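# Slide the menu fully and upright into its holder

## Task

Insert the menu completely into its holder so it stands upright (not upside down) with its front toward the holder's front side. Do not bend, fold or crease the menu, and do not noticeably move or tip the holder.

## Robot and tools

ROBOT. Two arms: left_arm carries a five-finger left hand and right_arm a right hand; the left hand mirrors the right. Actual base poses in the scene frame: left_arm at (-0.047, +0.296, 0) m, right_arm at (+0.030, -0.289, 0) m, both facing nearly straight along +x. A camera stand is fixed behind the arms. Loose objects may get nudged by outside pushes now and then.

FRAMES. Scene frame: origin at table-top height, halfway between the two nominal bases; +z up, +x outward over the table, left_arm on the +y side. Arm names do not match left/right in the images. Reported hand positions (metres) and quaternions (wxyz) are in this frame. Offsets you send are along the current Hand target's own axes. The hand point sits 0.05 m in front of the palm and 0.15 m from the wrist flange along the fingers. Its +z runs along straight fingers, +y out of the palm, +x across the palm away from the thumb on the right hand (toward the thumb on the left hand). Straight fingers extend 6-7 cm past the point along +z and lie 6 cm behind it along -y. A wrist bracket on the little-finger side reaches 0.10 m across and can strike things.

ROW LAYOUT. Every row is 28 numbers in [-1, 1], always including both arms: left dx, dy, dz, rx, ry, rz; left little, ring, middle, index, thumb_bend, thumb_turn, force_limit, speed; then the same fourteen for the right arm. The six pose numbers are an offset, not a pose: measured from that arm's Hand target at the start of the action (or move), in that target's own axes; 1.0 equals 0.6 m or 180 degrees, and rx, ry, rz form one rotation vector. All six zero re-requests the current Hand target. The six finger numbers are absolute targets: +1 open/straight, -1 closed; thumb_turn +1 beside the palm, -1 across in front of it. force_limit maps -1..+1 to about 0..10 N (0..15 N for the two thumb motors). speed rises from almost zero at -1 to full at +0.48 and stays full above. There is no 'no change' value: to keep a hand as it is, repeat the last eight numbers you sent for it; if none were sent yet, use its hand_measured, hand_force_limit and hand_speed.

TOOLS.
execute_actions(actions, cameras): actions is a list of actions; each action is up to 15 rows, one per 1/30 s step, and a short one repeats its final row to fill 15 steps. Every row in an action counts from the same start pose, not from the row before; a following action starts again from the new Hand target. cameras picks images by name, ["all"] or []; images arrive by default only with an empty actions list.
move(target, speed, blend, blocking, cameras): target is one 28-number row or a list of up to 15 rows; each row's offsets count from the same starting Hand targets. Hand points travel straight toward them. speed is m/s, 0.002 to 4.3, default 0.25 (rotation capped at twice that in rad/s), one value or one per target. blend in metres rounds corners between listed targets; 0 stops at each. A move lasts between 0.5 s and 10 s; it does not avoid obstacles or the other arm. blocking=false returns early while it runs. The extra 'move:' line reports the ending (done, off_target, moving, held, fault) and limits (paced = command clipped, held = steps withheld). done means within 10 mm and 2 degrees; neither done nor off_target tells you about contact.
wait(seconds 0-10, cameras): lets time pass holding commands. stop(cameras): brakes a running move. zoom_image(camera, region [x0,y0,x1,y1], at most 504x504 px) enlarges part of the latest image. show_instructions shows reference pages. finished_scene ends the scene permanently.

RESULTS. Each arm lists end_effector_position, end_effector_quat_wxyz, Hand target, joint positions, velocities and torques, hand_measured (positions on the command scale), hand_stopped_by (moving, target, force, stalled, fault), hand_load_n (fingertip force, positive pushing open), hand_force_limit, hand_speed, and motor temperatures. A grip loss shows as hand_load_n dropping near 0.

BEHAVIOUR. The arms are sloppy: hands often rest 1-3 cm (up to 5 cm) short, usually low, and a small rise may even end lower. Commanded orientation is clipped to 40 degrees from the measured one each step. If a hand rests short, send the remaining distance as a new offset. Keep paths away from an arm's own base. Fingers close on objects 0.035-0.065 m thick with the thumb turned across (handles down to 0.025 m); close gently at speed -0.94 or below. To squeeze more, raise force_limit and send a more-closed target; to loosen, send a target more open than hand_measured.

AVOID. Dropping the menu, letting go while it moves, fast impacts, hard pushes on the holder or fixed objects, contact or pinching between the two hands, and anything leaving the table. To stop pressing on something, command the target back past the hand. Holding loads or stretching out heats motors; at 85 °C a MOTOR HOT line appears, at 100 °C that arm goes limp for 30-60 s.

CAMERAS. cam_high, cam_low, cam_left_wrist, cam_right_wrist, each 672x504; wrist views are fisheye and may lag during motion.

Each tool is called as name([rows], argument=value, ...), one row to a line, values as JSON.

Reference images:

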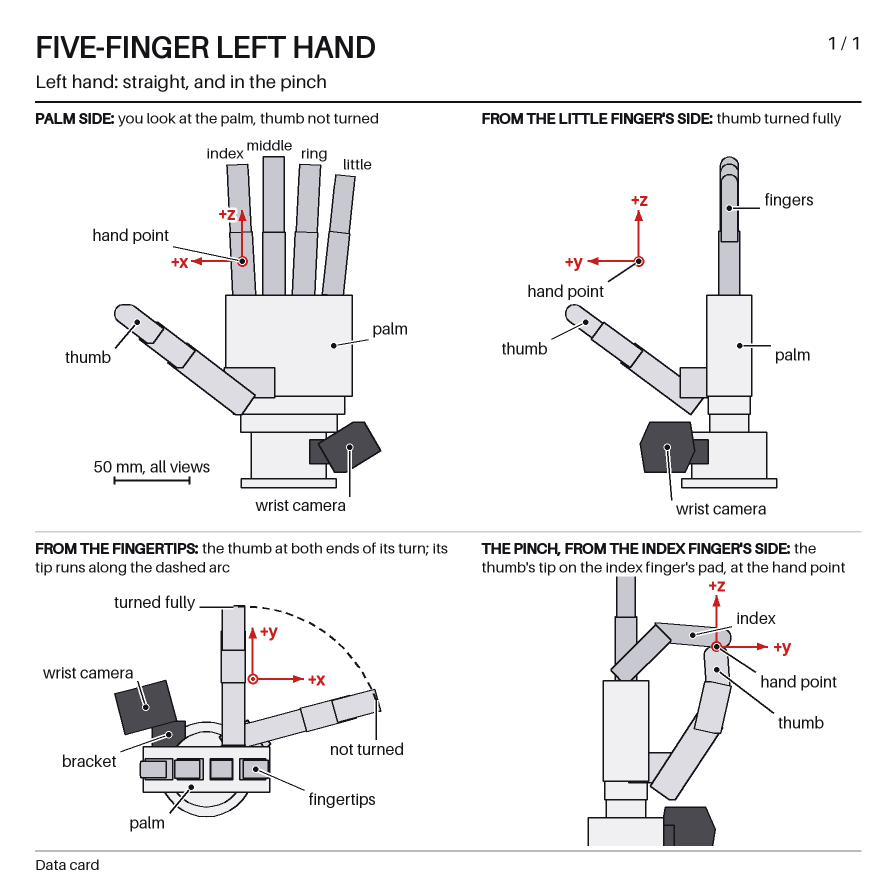

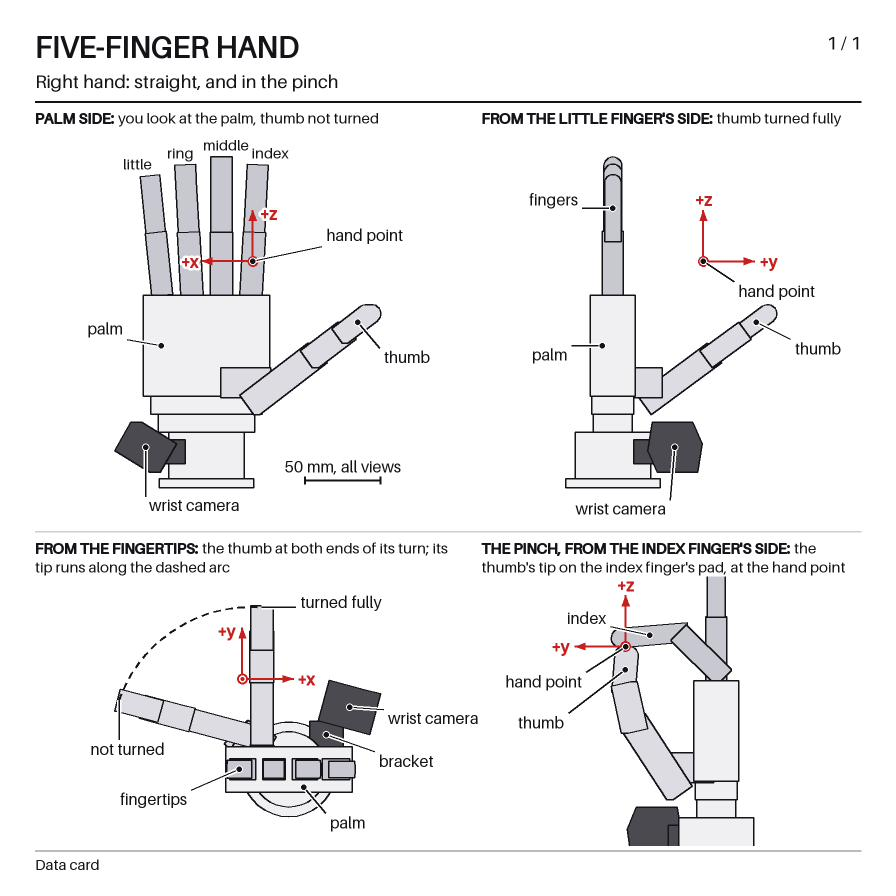

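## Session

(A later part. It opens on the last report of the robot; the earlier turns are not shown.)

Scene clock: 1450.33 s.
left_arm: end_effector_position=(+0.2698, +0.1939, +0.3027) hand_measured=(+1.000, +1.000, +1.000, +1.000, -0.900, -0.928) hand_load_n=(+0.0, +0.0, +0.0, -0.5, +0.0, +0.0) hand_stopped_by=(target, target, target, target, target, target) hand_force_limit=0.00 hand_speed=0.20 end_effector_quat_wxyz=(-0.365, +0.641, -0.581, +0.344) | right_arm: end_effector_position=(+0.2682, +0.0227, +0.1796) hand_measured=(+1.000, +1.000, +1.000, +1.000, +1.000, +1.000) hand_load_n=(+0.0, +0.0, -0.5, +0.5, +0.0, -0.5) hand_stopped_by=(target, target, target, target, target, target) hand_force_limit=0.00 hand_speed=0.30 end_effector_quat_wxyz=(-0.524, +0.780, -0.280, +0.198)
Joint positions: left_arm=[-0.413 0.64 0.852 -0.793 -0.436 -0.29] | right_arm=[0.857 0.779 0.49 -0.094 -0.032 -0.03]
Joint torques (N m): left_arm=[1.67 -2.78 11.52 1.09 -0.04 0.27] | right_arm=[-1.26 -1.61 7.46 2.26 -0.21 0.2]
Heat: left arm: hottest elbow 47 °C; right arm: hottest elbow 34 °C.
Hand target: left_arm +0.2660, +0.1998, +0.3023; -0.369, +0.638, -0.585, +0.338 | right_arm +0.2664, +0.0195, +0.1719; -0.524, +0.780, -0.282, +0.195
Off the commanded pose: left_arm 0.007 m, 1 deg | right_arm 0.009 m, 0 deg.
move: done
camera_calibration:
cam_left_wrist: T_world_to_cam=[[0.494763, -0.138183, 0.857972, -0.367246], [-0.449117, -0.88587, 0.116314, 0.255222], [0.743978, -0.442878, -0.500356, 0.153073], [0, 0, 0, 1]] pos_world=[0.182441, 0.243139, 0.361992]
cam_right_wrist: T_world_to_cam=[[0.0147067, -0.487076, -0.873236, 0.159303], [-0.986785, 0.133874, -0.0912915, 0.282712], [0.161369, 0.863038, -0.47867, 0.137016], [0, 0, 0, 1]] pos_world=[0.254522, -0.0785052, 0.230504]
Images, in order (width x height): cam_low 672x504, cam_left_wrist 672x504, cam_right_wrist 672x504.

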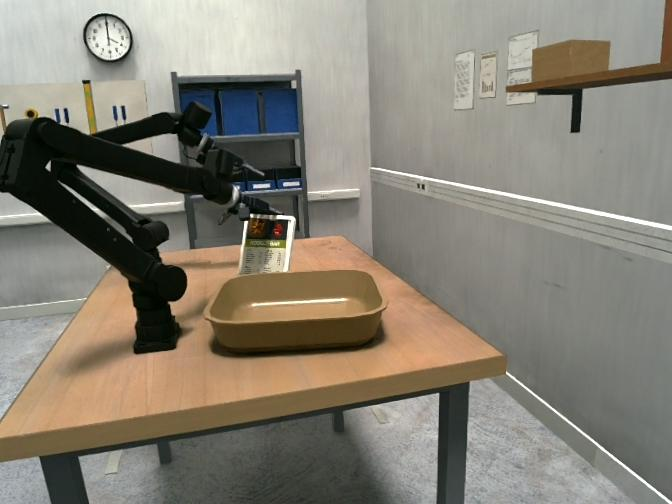

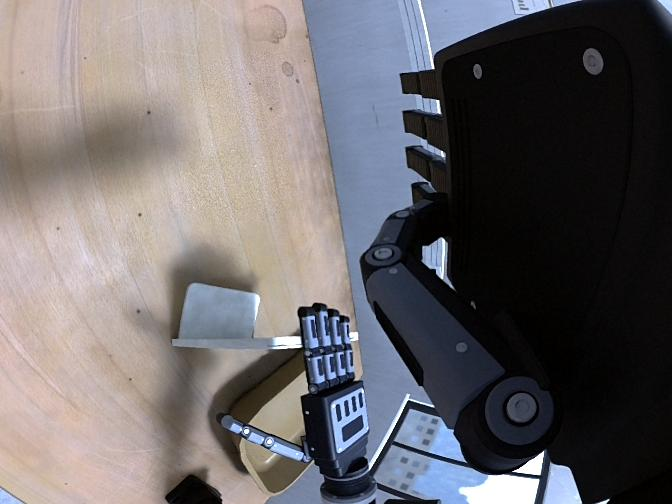

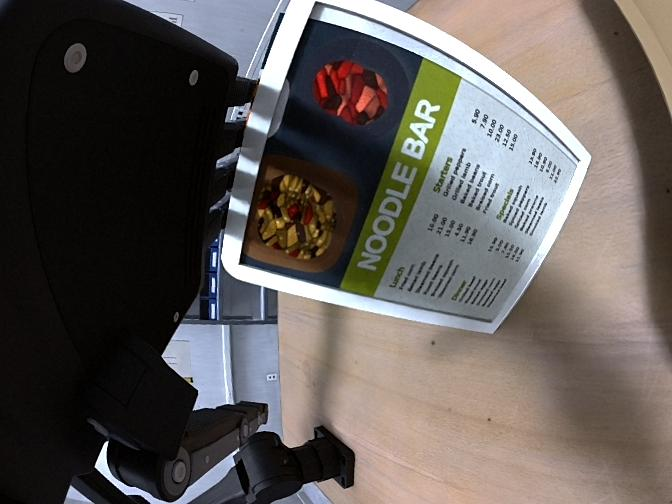

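move(target=[0,0,0,0,0,0,1,1,1,1,-0.9,-0.928,0,0.2,0,-0.08,0,0,0,0,1,1,1,1,1,1,0,0.3], cameras=["all"], speed=0.08)

zoom_image(camera="cam_low", region=[228, 190, 318, 275])

zoom_image(camera="cam_right_wrist", region=[200, 0, 500, 300])

zoom_image(camera="cam_left_wrist", region=[240, 270, 400, 370])

Scene clock: 1457.30 s.
left_arm: end_effector_position=(+0.2698, +0.1939, +0.3027) hand_measured=(+1.000, +1.000, +1.000, +1.000, -0.900, -0.928) hand_load_n=(+0.0, +0.0, +0.0, +0.0, +0.5, +0.0) hand_stopped_by=(target, target, target, target, target, target) hand_force_limit=0.00 hand_speed=0.20 end_effector_quat_wxyz=(-0.365, +0.641, -0.581, +0.344) | right_arm: end_effector_position=(+0.2688, +0.0224, +0.1879) hand_measured=(+1.000, +1.000, +1.000, +1.000, +1.000, +1.000) hand_load_n=(+0.0, +0.0, +0.0, +0.0, +0.0, -0.5) hand_stopped_by=(target, target, target, target, target, target) hand_force_limit=0.00 hand_speed=0.30 end_effector_quat_wxyz=(-0.507, +0.792, -0.280, +0.194)
Joint positions: left_arm=[-0.413 0.64 0.852 -0.793 -0.436 -0.29] | right_arm=[0.857 0.786 0.54 -0.177 -0.032 -0.04]
Joint torques (N m): left_arm=[1.67 -2.78 11.54 1.09 -0.04 0.27] | right_arm=[-0.79 -0.67 13.91 1.36 -0.08 0.19]
Heat: left arm: hottest elbow 47 °C; right arm: hottest elbow 34 °C.
Hand target: left_arm +0.2660, +0.1998, +0.3023; -0.369, +0.638, -0.585, +0.338 | right_arm +0.2777, +0.0336, +0.2165; -0.524, +0.780, -0.282, +0.195
Off the commanded pose: left_arm 0.007 m, 1 deg | right_arm 0.032 m, 2 deg.
move: off_target (right_arm)
camera_calibration:
cam_left_wrist: T_world_to_cam=[[0.494763, -0.138183, 0.857972, -0.367246], [-0.449117, -0.88587, 0.116314, 0.255222], [0.743978, -0.442878, -0.500356, 0.153073], [0, 0, 0, 1]] pos_world=[0.182441, 0.243139, 0.361992]
cam_right_wrist: T_world_to_cam=[[0.00014579, -0.517987, -0.855388, 0.167686], [-0.988954, 0.126711, -0.0768997, 0.282086], [0.148221, 0.845951, -0.512247, 0.15151], [0, 0, 0, 1]] pos_world=[0.256489, -0.077054, 0.242739]

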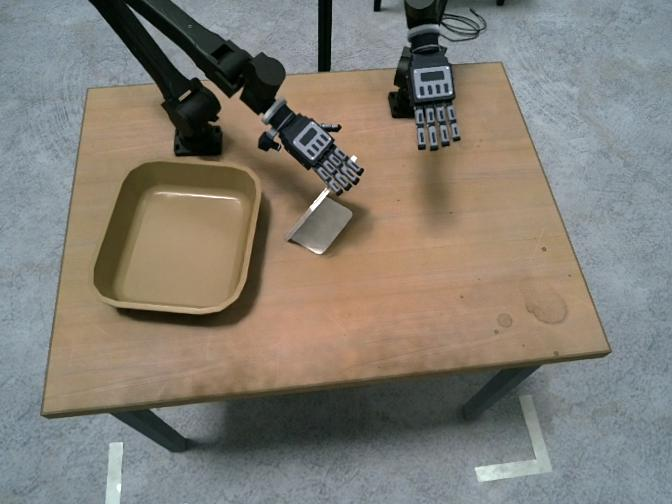

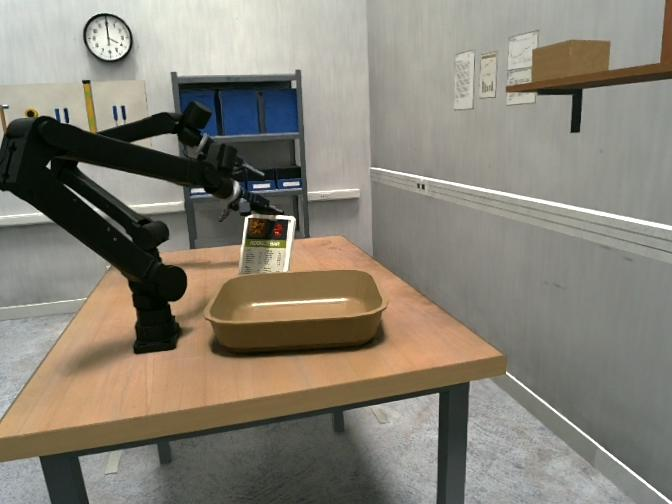

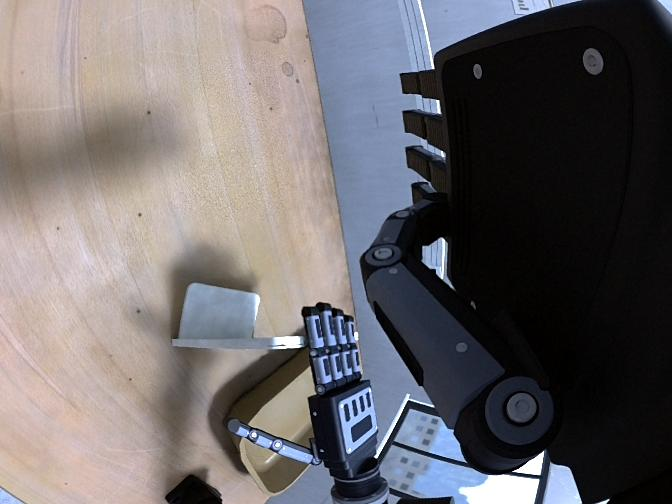

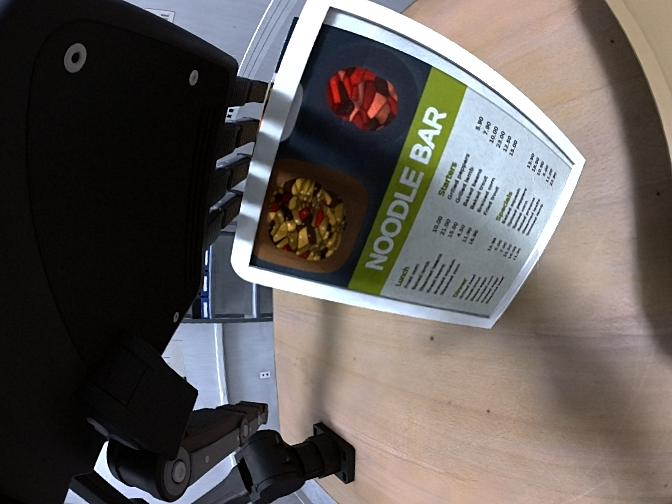

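Scaled by 5.600 from the camera's 672x504 image, which has a finer 960x720 frame.

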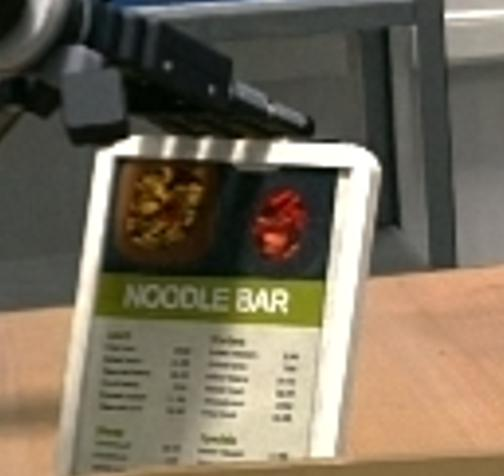

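Scaled by 1.680 from the camera's 672x504 image, which has a finer 960x720 frame.

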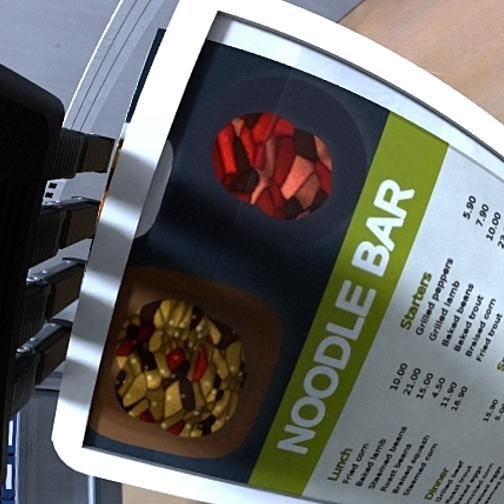

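Scaled by 3.150 from the camera's 672x504 image, which has a finer 960x720 frame.

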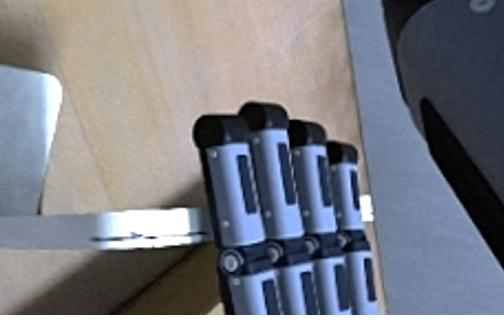

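move(target=[0,0,0,0,0,0,1,1,1,1,-0.9,-0.928,0,0.2,0,-0.08,-0.02,0,0,0,1,1,1,1,1,1,0,0.3], cameras=["all"], speed=0.1)

zoom_image(camera="cam_low", region=[238, 200, 308, 235])

zoom_image(camera="cam_right_wrist", region=[260, 0, 560, 300])

zoom_image(camera="cam_left_wrist", region=[240, 290, 400, 370])

Scene clock: 1468.60 s.
left_arm: end_effector_position=(+0.2698, +0.1939, +0.3027) hand_measured=(+1.000, +1.000, +1.000, +1.000, -0.900, -0.928) hand_load_n=(+0.0, +0.0, +0.0, +0.0, +0.0, +0.0) hand_stopped_by=(target, target, target, target, target, target) hand_force_limit=0.00 hand_speed=0.20 end_effector_quat_wxyz=(-0.365, +0.641, -0.581, +0.344) | right_arm: end_effector_position=(+0.2756, +0.0299, +0.2383) hand_measured=(+1.000, +1.000, +1.000, +1.000, +1.000, +1.000) hand_load_n=(+0.0, +0.0, +0.0, +0.0, +0.0, +0.0) hand_stopped_by=(target, target, target, target, target, target) hand_force_limit=0.00 hand_speed=0.30 end_effector_quat_wxyz=(-0.509, +0.791, -0.279, +0.195)
Joint positions: left_arm=[-0.413 0.64 0.852 -0.793 -0.436 -0.29] | right_arm=[0.857 0.788 0.673 -0.304 -0.032 -0.04]
Joint torques (N m): left_arm=[1.61 -2.78 11.51 1.09 -0.04 0.26] | right_arm=[-0.56 -1.08 13.97 1.28 0.02 0.21]
Heat: left arm: hottest elbow 47 °C; right arm: hottest elbow 36 °C.
Hand target: left_arm +0.2660, +0.1998, +0.3023; -0.369, +0.638, -0.585, +0.338 | right_arm +0.2818, +0.0391, +0.2653; -0.524, +0.780, -0.282, +0.195
Off the commanded pose: left_arm 0.007 m, 1 deg | right_arm 0.029 m, 2 deg.
move: off_target (right_arm)
camera_calibration:
cam_left_wrist: T_world_to_cam=[[0.494763, -0.138183, 0.857972, -0.367246], [-0.449117, -0.88587, 0.116314, 0.255222], [0.743978, -0.442878, -0.500356, 0.153073], [0, 0, 0, 1]] pos_world=[0.182441, 0.243139, 0.361992]
cam_right_wrist: T_world_to_cam=[[0.00216049, -0.515735, -0.856746, 0.214316], [-0.988769, 0.126926, -0.0788989, 0.292173], [0.149434, 0.847294, -0.509668, 0.168886], [0, 0, 0, 1]] pos_world=[0.263191, -0.0696509, 0.292742]

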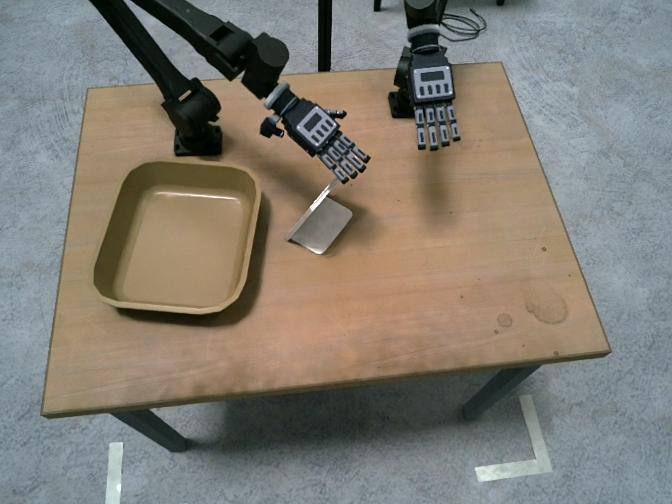

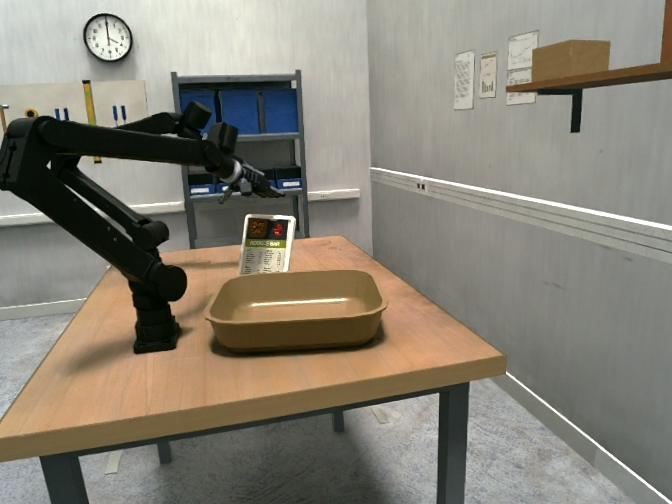

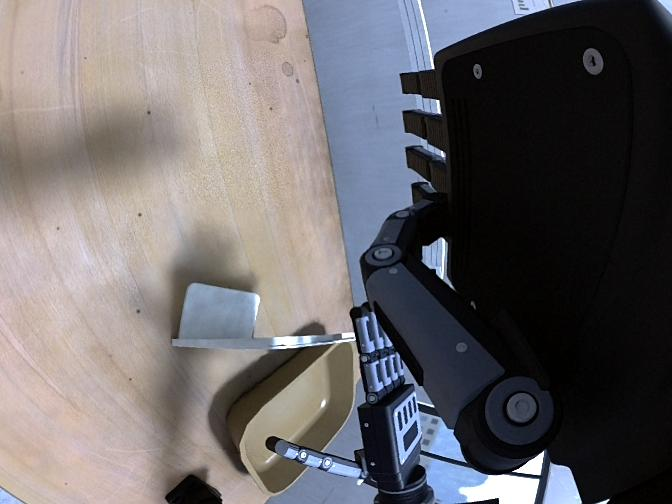

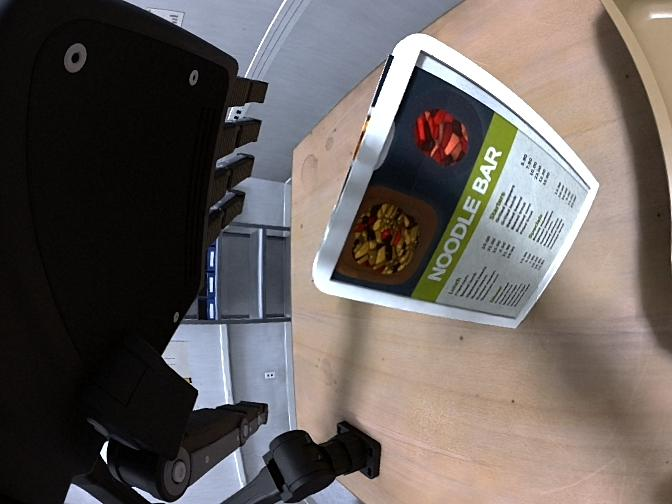

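Scaled by 7.200 from the camera's 672x504 image, which has a finer 960x720 frame.

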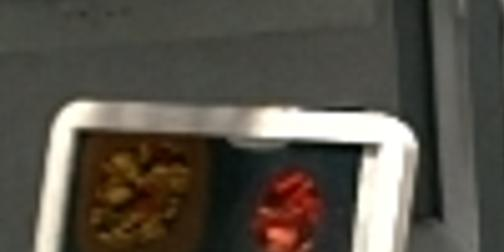

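Scaled by 1.680 from the camera's 672x504 image, which has a finer 960x720 frame.

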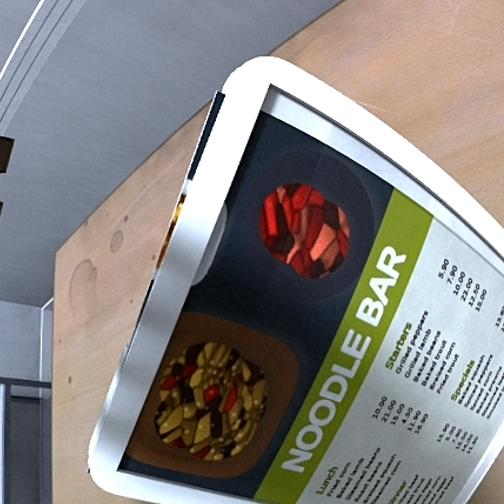

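Scaled by 3.150 from the camera's 672x504 image, which has a finer 960x720 frame.

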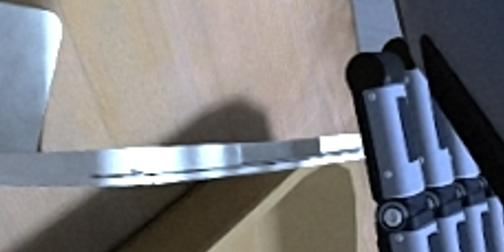

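move([
  [0,0,0,0,0,0,1,1,1,1,-0.9,-0.928,0,0.2,0.0582,0.0163,0.0055,0,0,0.0139,1,1,1,1,1,1,0,0.3],
  [0,0,0,0,0,0,1,1,1,1,-0.9,-0.928,0,0.2,0.0573,0.1522,0.0223,0,0,0.0139,1,1,1,1,1,1,0,0.3],
], cameras=["cam_low","cam_left_wrist","cam_right_wrist"], speed=[0.1, 0.04])

zoom_image(camera="cam_low", region=[238, 190, 308, 235])

zoom_image(camera="cam_right_wrist", region=[200, 0, 500, 300])

Scene clock: 1493.97 s.
left_arm: end_effector_position=(+0.2698, +0.1939, +0.3027) hand_measured=(+1.000, +1.000, +1.000, +1.000, -0.900, -0.928) hand_load_n=(+0.0, +0.0, +0.0, +0.0, +0.5, +0.0) hand_stopped_by=(target, target, target, target, target, target) hand_force_limit=0.00 hand_speed=0.20 end_effector_quat_wxyz=(-0.365, +0.641, -0.581, +0.344) | right_arm: end_effector_position=(+0.2950, +0.0020, +0.1811) hand_measured=(+1.000, +1.000, +1.000, +1.000, +1.000, +1.000) hand_load_n=(+0.0, +0.0, +0.0, +0.0, +0.0, +0.0) hand_stopped_by=(target, target, target, target, target, target) hand_force_limit=0.00 hand_speed=0.30 end_effector_quat_wxyz=(-0.525, +0.775, -0.299, +0.183)
Joint positions: left_arm=[-0.413 0.64 0.852 -0.793 -0.436 -0.29] | right_arm=[0.703 0.803 0.506 -0.1 -0.176 -0.04]
Joint torques (N m): left_arm=[1.67 -2.73 11.52 1.1 -0.04 0.26] | right_arm=[-1.38 -1.73 7.72 2.41 -0.22 0]
Heat: left arm: hottest elbow 46 °C; right arm: hottest elbow 37 °C.
Hand target: left_arm +0.2660, +0.1998, +0.3023; -0.369, +0.638, -0.585, +0.338 | right_arm +0.2946, -0.0003, +0.1759; -0.528, +0.774, -0.299, +0.183
Off the commanded pose: left_arm 0.007 m, 1 deg | right_arm 0.006 m, 0 deg.
move: done
camera_calibration:
cam_left_wrist: T_world_to_cam=[[0.494763, -0.138183, 0.857972, -0.367246], [-0.449117, -0.88587, 0.116314, 0.255222], [0.743978, -0.442878, -0.500356, 0.153073], [0, 0, 0, 1]] pos_world=[0.182441, 0.243139, 0.361992]
cam_right_wrist: T_world_to_cam=[[-0.028577, -0.466063, -0.88429, 0.164894], [-0.987216, 0.151936, -0.0481742, 0.304333], [0.156807, 0.871608, -0.464447, 0.150022], [0, 0, 0, 1]] pos_world=[0.28163, -0.100148, 0.230153]
Images, in order (width x height): cam_low 672x504, cam_left_wrist 672x504, cam_right_wrist 672x504.

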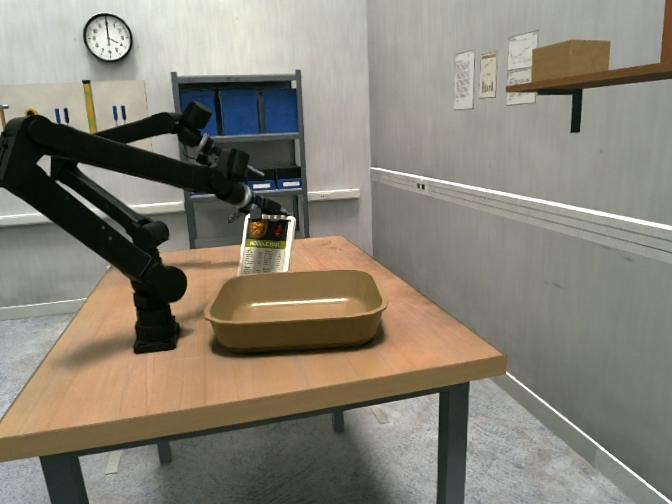

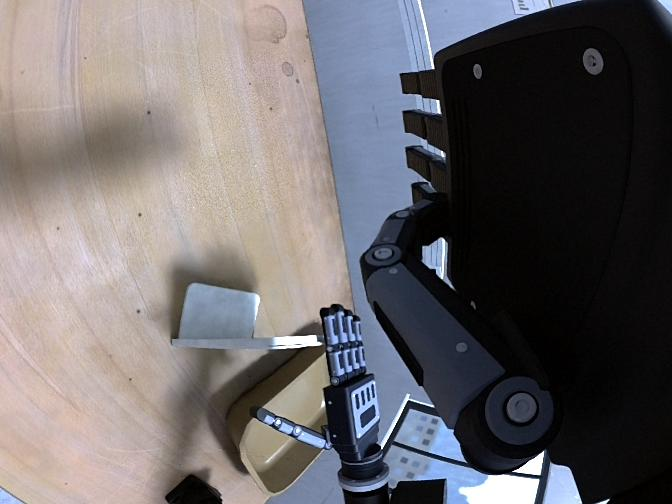

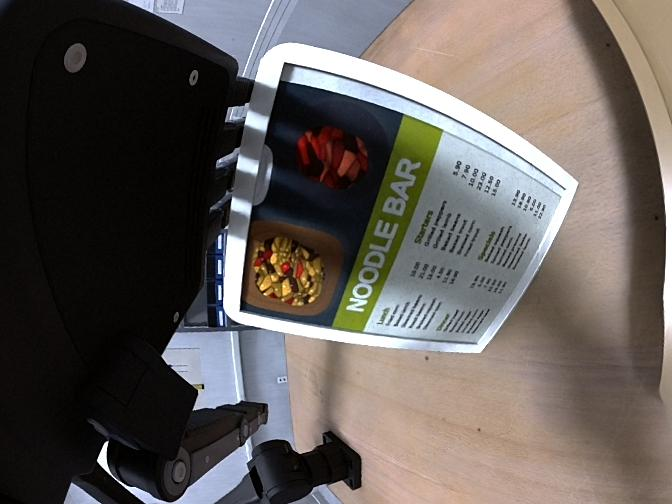

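Scaled by 7.200 from the camera's 672x504 image, which has a finer 960x720 frame.

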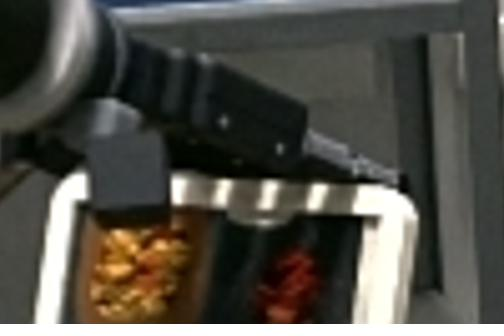

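Scaled by 1.680 from the camera's 672x504 image, which has a finer 960x720 frame.

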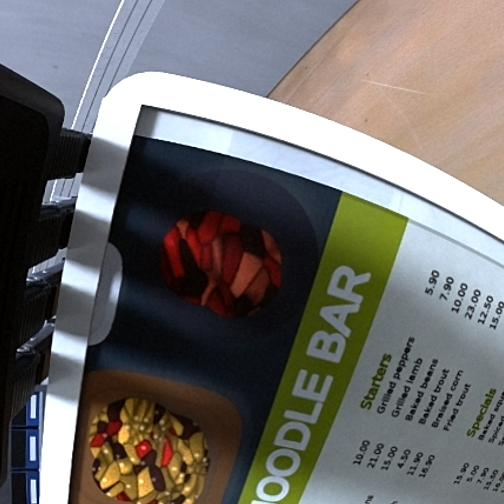

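move([
  [0,0,0,0,0,0,1,1,1,1,-0.9,-0.928,0,0.2,0,-0.2,-0.03,0,0,0,1,1,1,1,1,1,0,0.3],
], cameras=["all"], speed=[0.1])

zoom_image(camera="cam_low", region=[218, 190, 318, 285])

zoom_image(camera="cam_right_wrist", region=[300, 0, 600, 300])

zoom_image(camera="cam_left_wrist", region=[160, 270, 400, 370])

zoom_image(camera="cam_high", region=[270, 140, 370, 270])

Scene clock: 1503.30 s.
left_arm: end_effector_position=(+0.2698, +0.1939, +0.3027) hand_measured=(+1.000, +1.000, +1.000, +1.000, -0.900, -0.928) hand_load_n=(+0.0, +0.0, +0.0, +0.0, +0.5, +0.0) hand_stopped_by=(target, target, target, target, target, target) hand_force_limit=0.00 hand_speed=0.20 end_effector_quat_wxyz=(-0.365, +0.641, -0.581, +0.344) | right_arm: end_effector_position=(+0.3079, +0.0124, +0.2667) hand_measured=(+1.000, +1.000, +1.000, +1.000, +1.000, +1.000) hand_load_n=(+0.0, +0.0, +0.0, +0.0, +0.0, +0.0) hand_stopped_by=(target, target, target, target, target, target) hand_force_limit=0.00 hand_speed=0.30 end_effector_quat_wxyz=(-0.515, +0.782, -0.304, +0.177)
Joint positions: left_arm=[-0.413 0.64 0.852 -0.793 -0.436 -0.29] | right_arm=[0.703 0.819 0.759 -0.366 -0.176 -0.04]
Joint torques (N m): left_arm=[1.67 -2.67 11.52 1.1 -0.03 0.26] | right_arm=[-1.03 -1.49 14.06 1.29 -0.05 0.03]
Heat: left arm: hottest elbow 46 °C; right arm: hottest elbow 37 °C.
Hand target: left_arm +0.2660, +0.1998, +0.3023; -0.369, +0.638, -0.585, +0.338 | right_arm +0.3160, +0.0187, +0.2939; -0.528, +0.774, -0.299, +0.183
Off the commanded pose: left_arm 0.007 m, 1 deg | right_arm 0.029 m, 2 deg.
move: off_target (right_arm)
camera_calibration:
cam_left_wrist: T_world_to_cam=[[0.494763, -0.138183, 0.857972, -0.367246], [-0.449117, -0.88587, 0.116314, 0.255222], [0.743978, -0.442878, -0.500356, 0.153073], [0, 0, 0, 1]] pos_world=[0.182441, 0.243139, 0.361992]
cam_right_wrist: T_world_to_cam=[[-0.0488441, -0.482314, -0.874635, 0.249755], [-0.988089, 0.151273, -0.0282389, 0.31461], [0.145929, 0.862838, -0.483958, 0.187444], [0, 0, 0, 1]] pos_world=[0.295708, -0.0888656, 0.318044]

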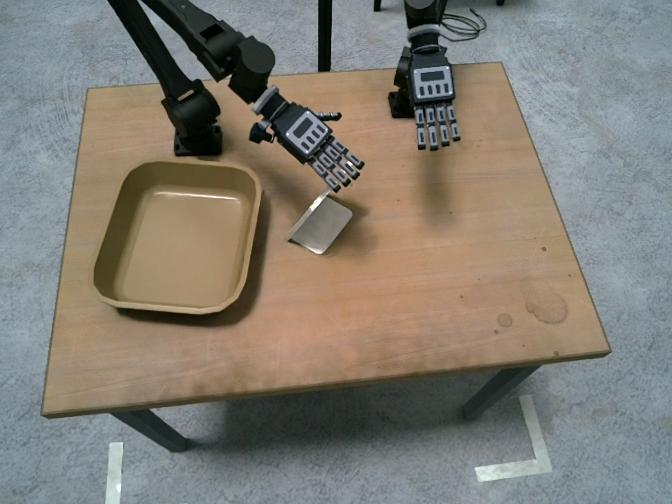

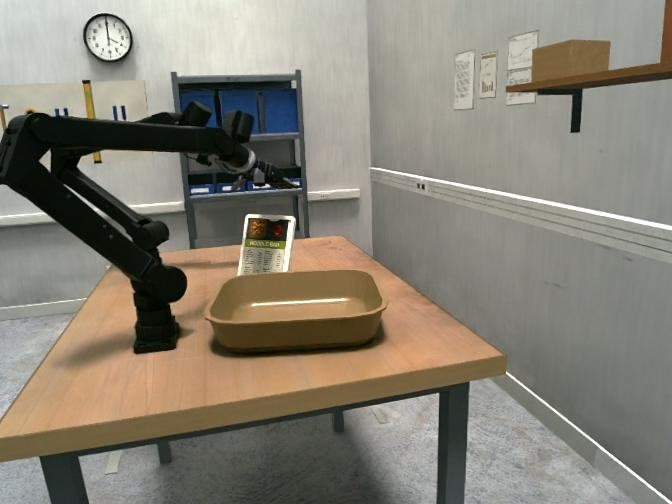

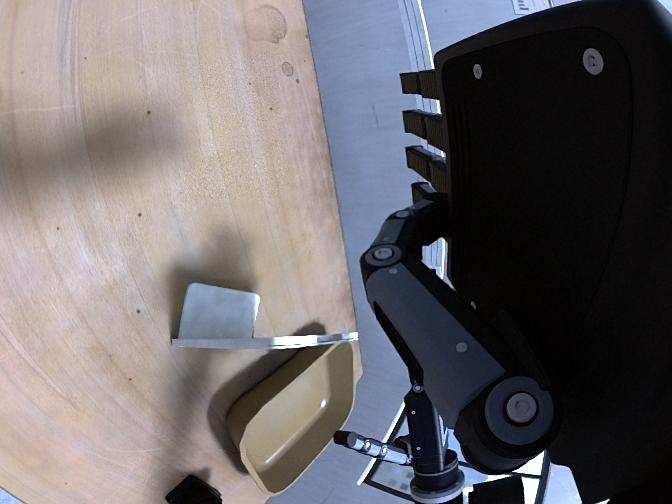

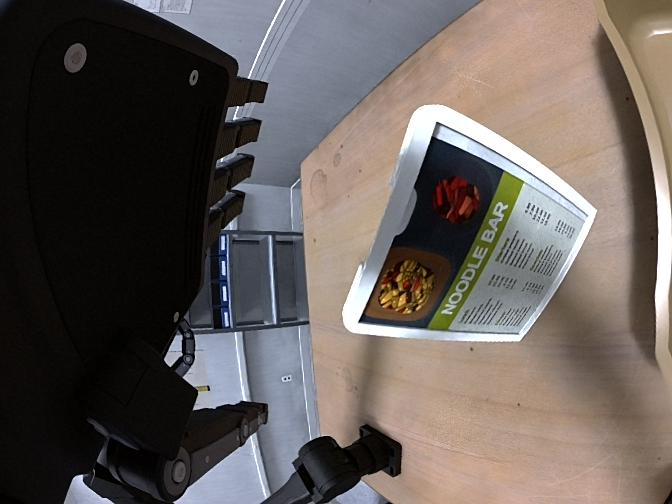

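Scaled by 5.040 from the camera's 672x504 image, which has a finer 960x720 frame.

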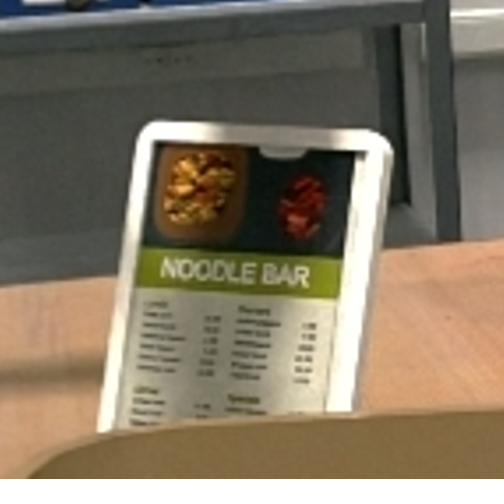

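Scaled by 1.680 from the camera's 672x504 image, which has a finer 960x720 frame.

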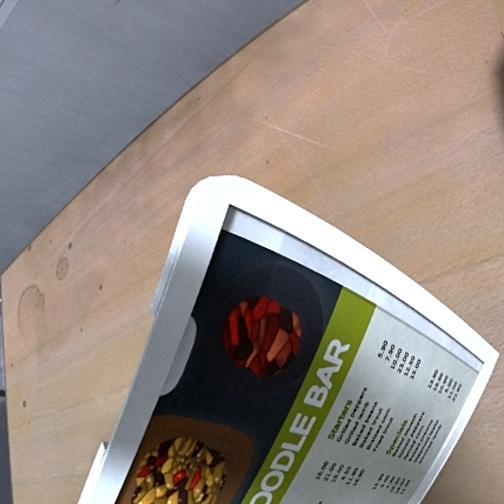

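Scaled by 2.100 from the camera's 672x504 image, which has a finer 960x720 frame.

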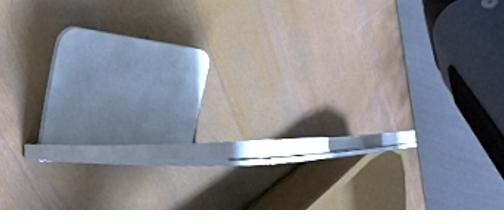

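Scaled by 3.877 from the camera's 672x504 image, which has a finer 960x720 frame.

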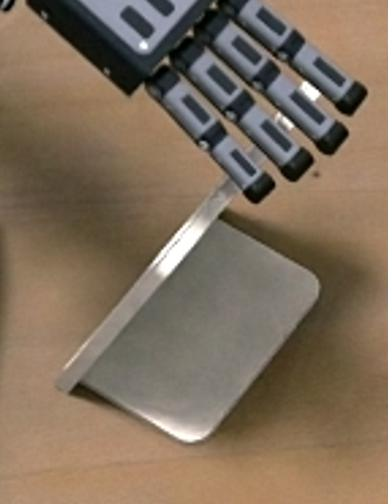

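finished_scene()

The scene is finished: the task was done.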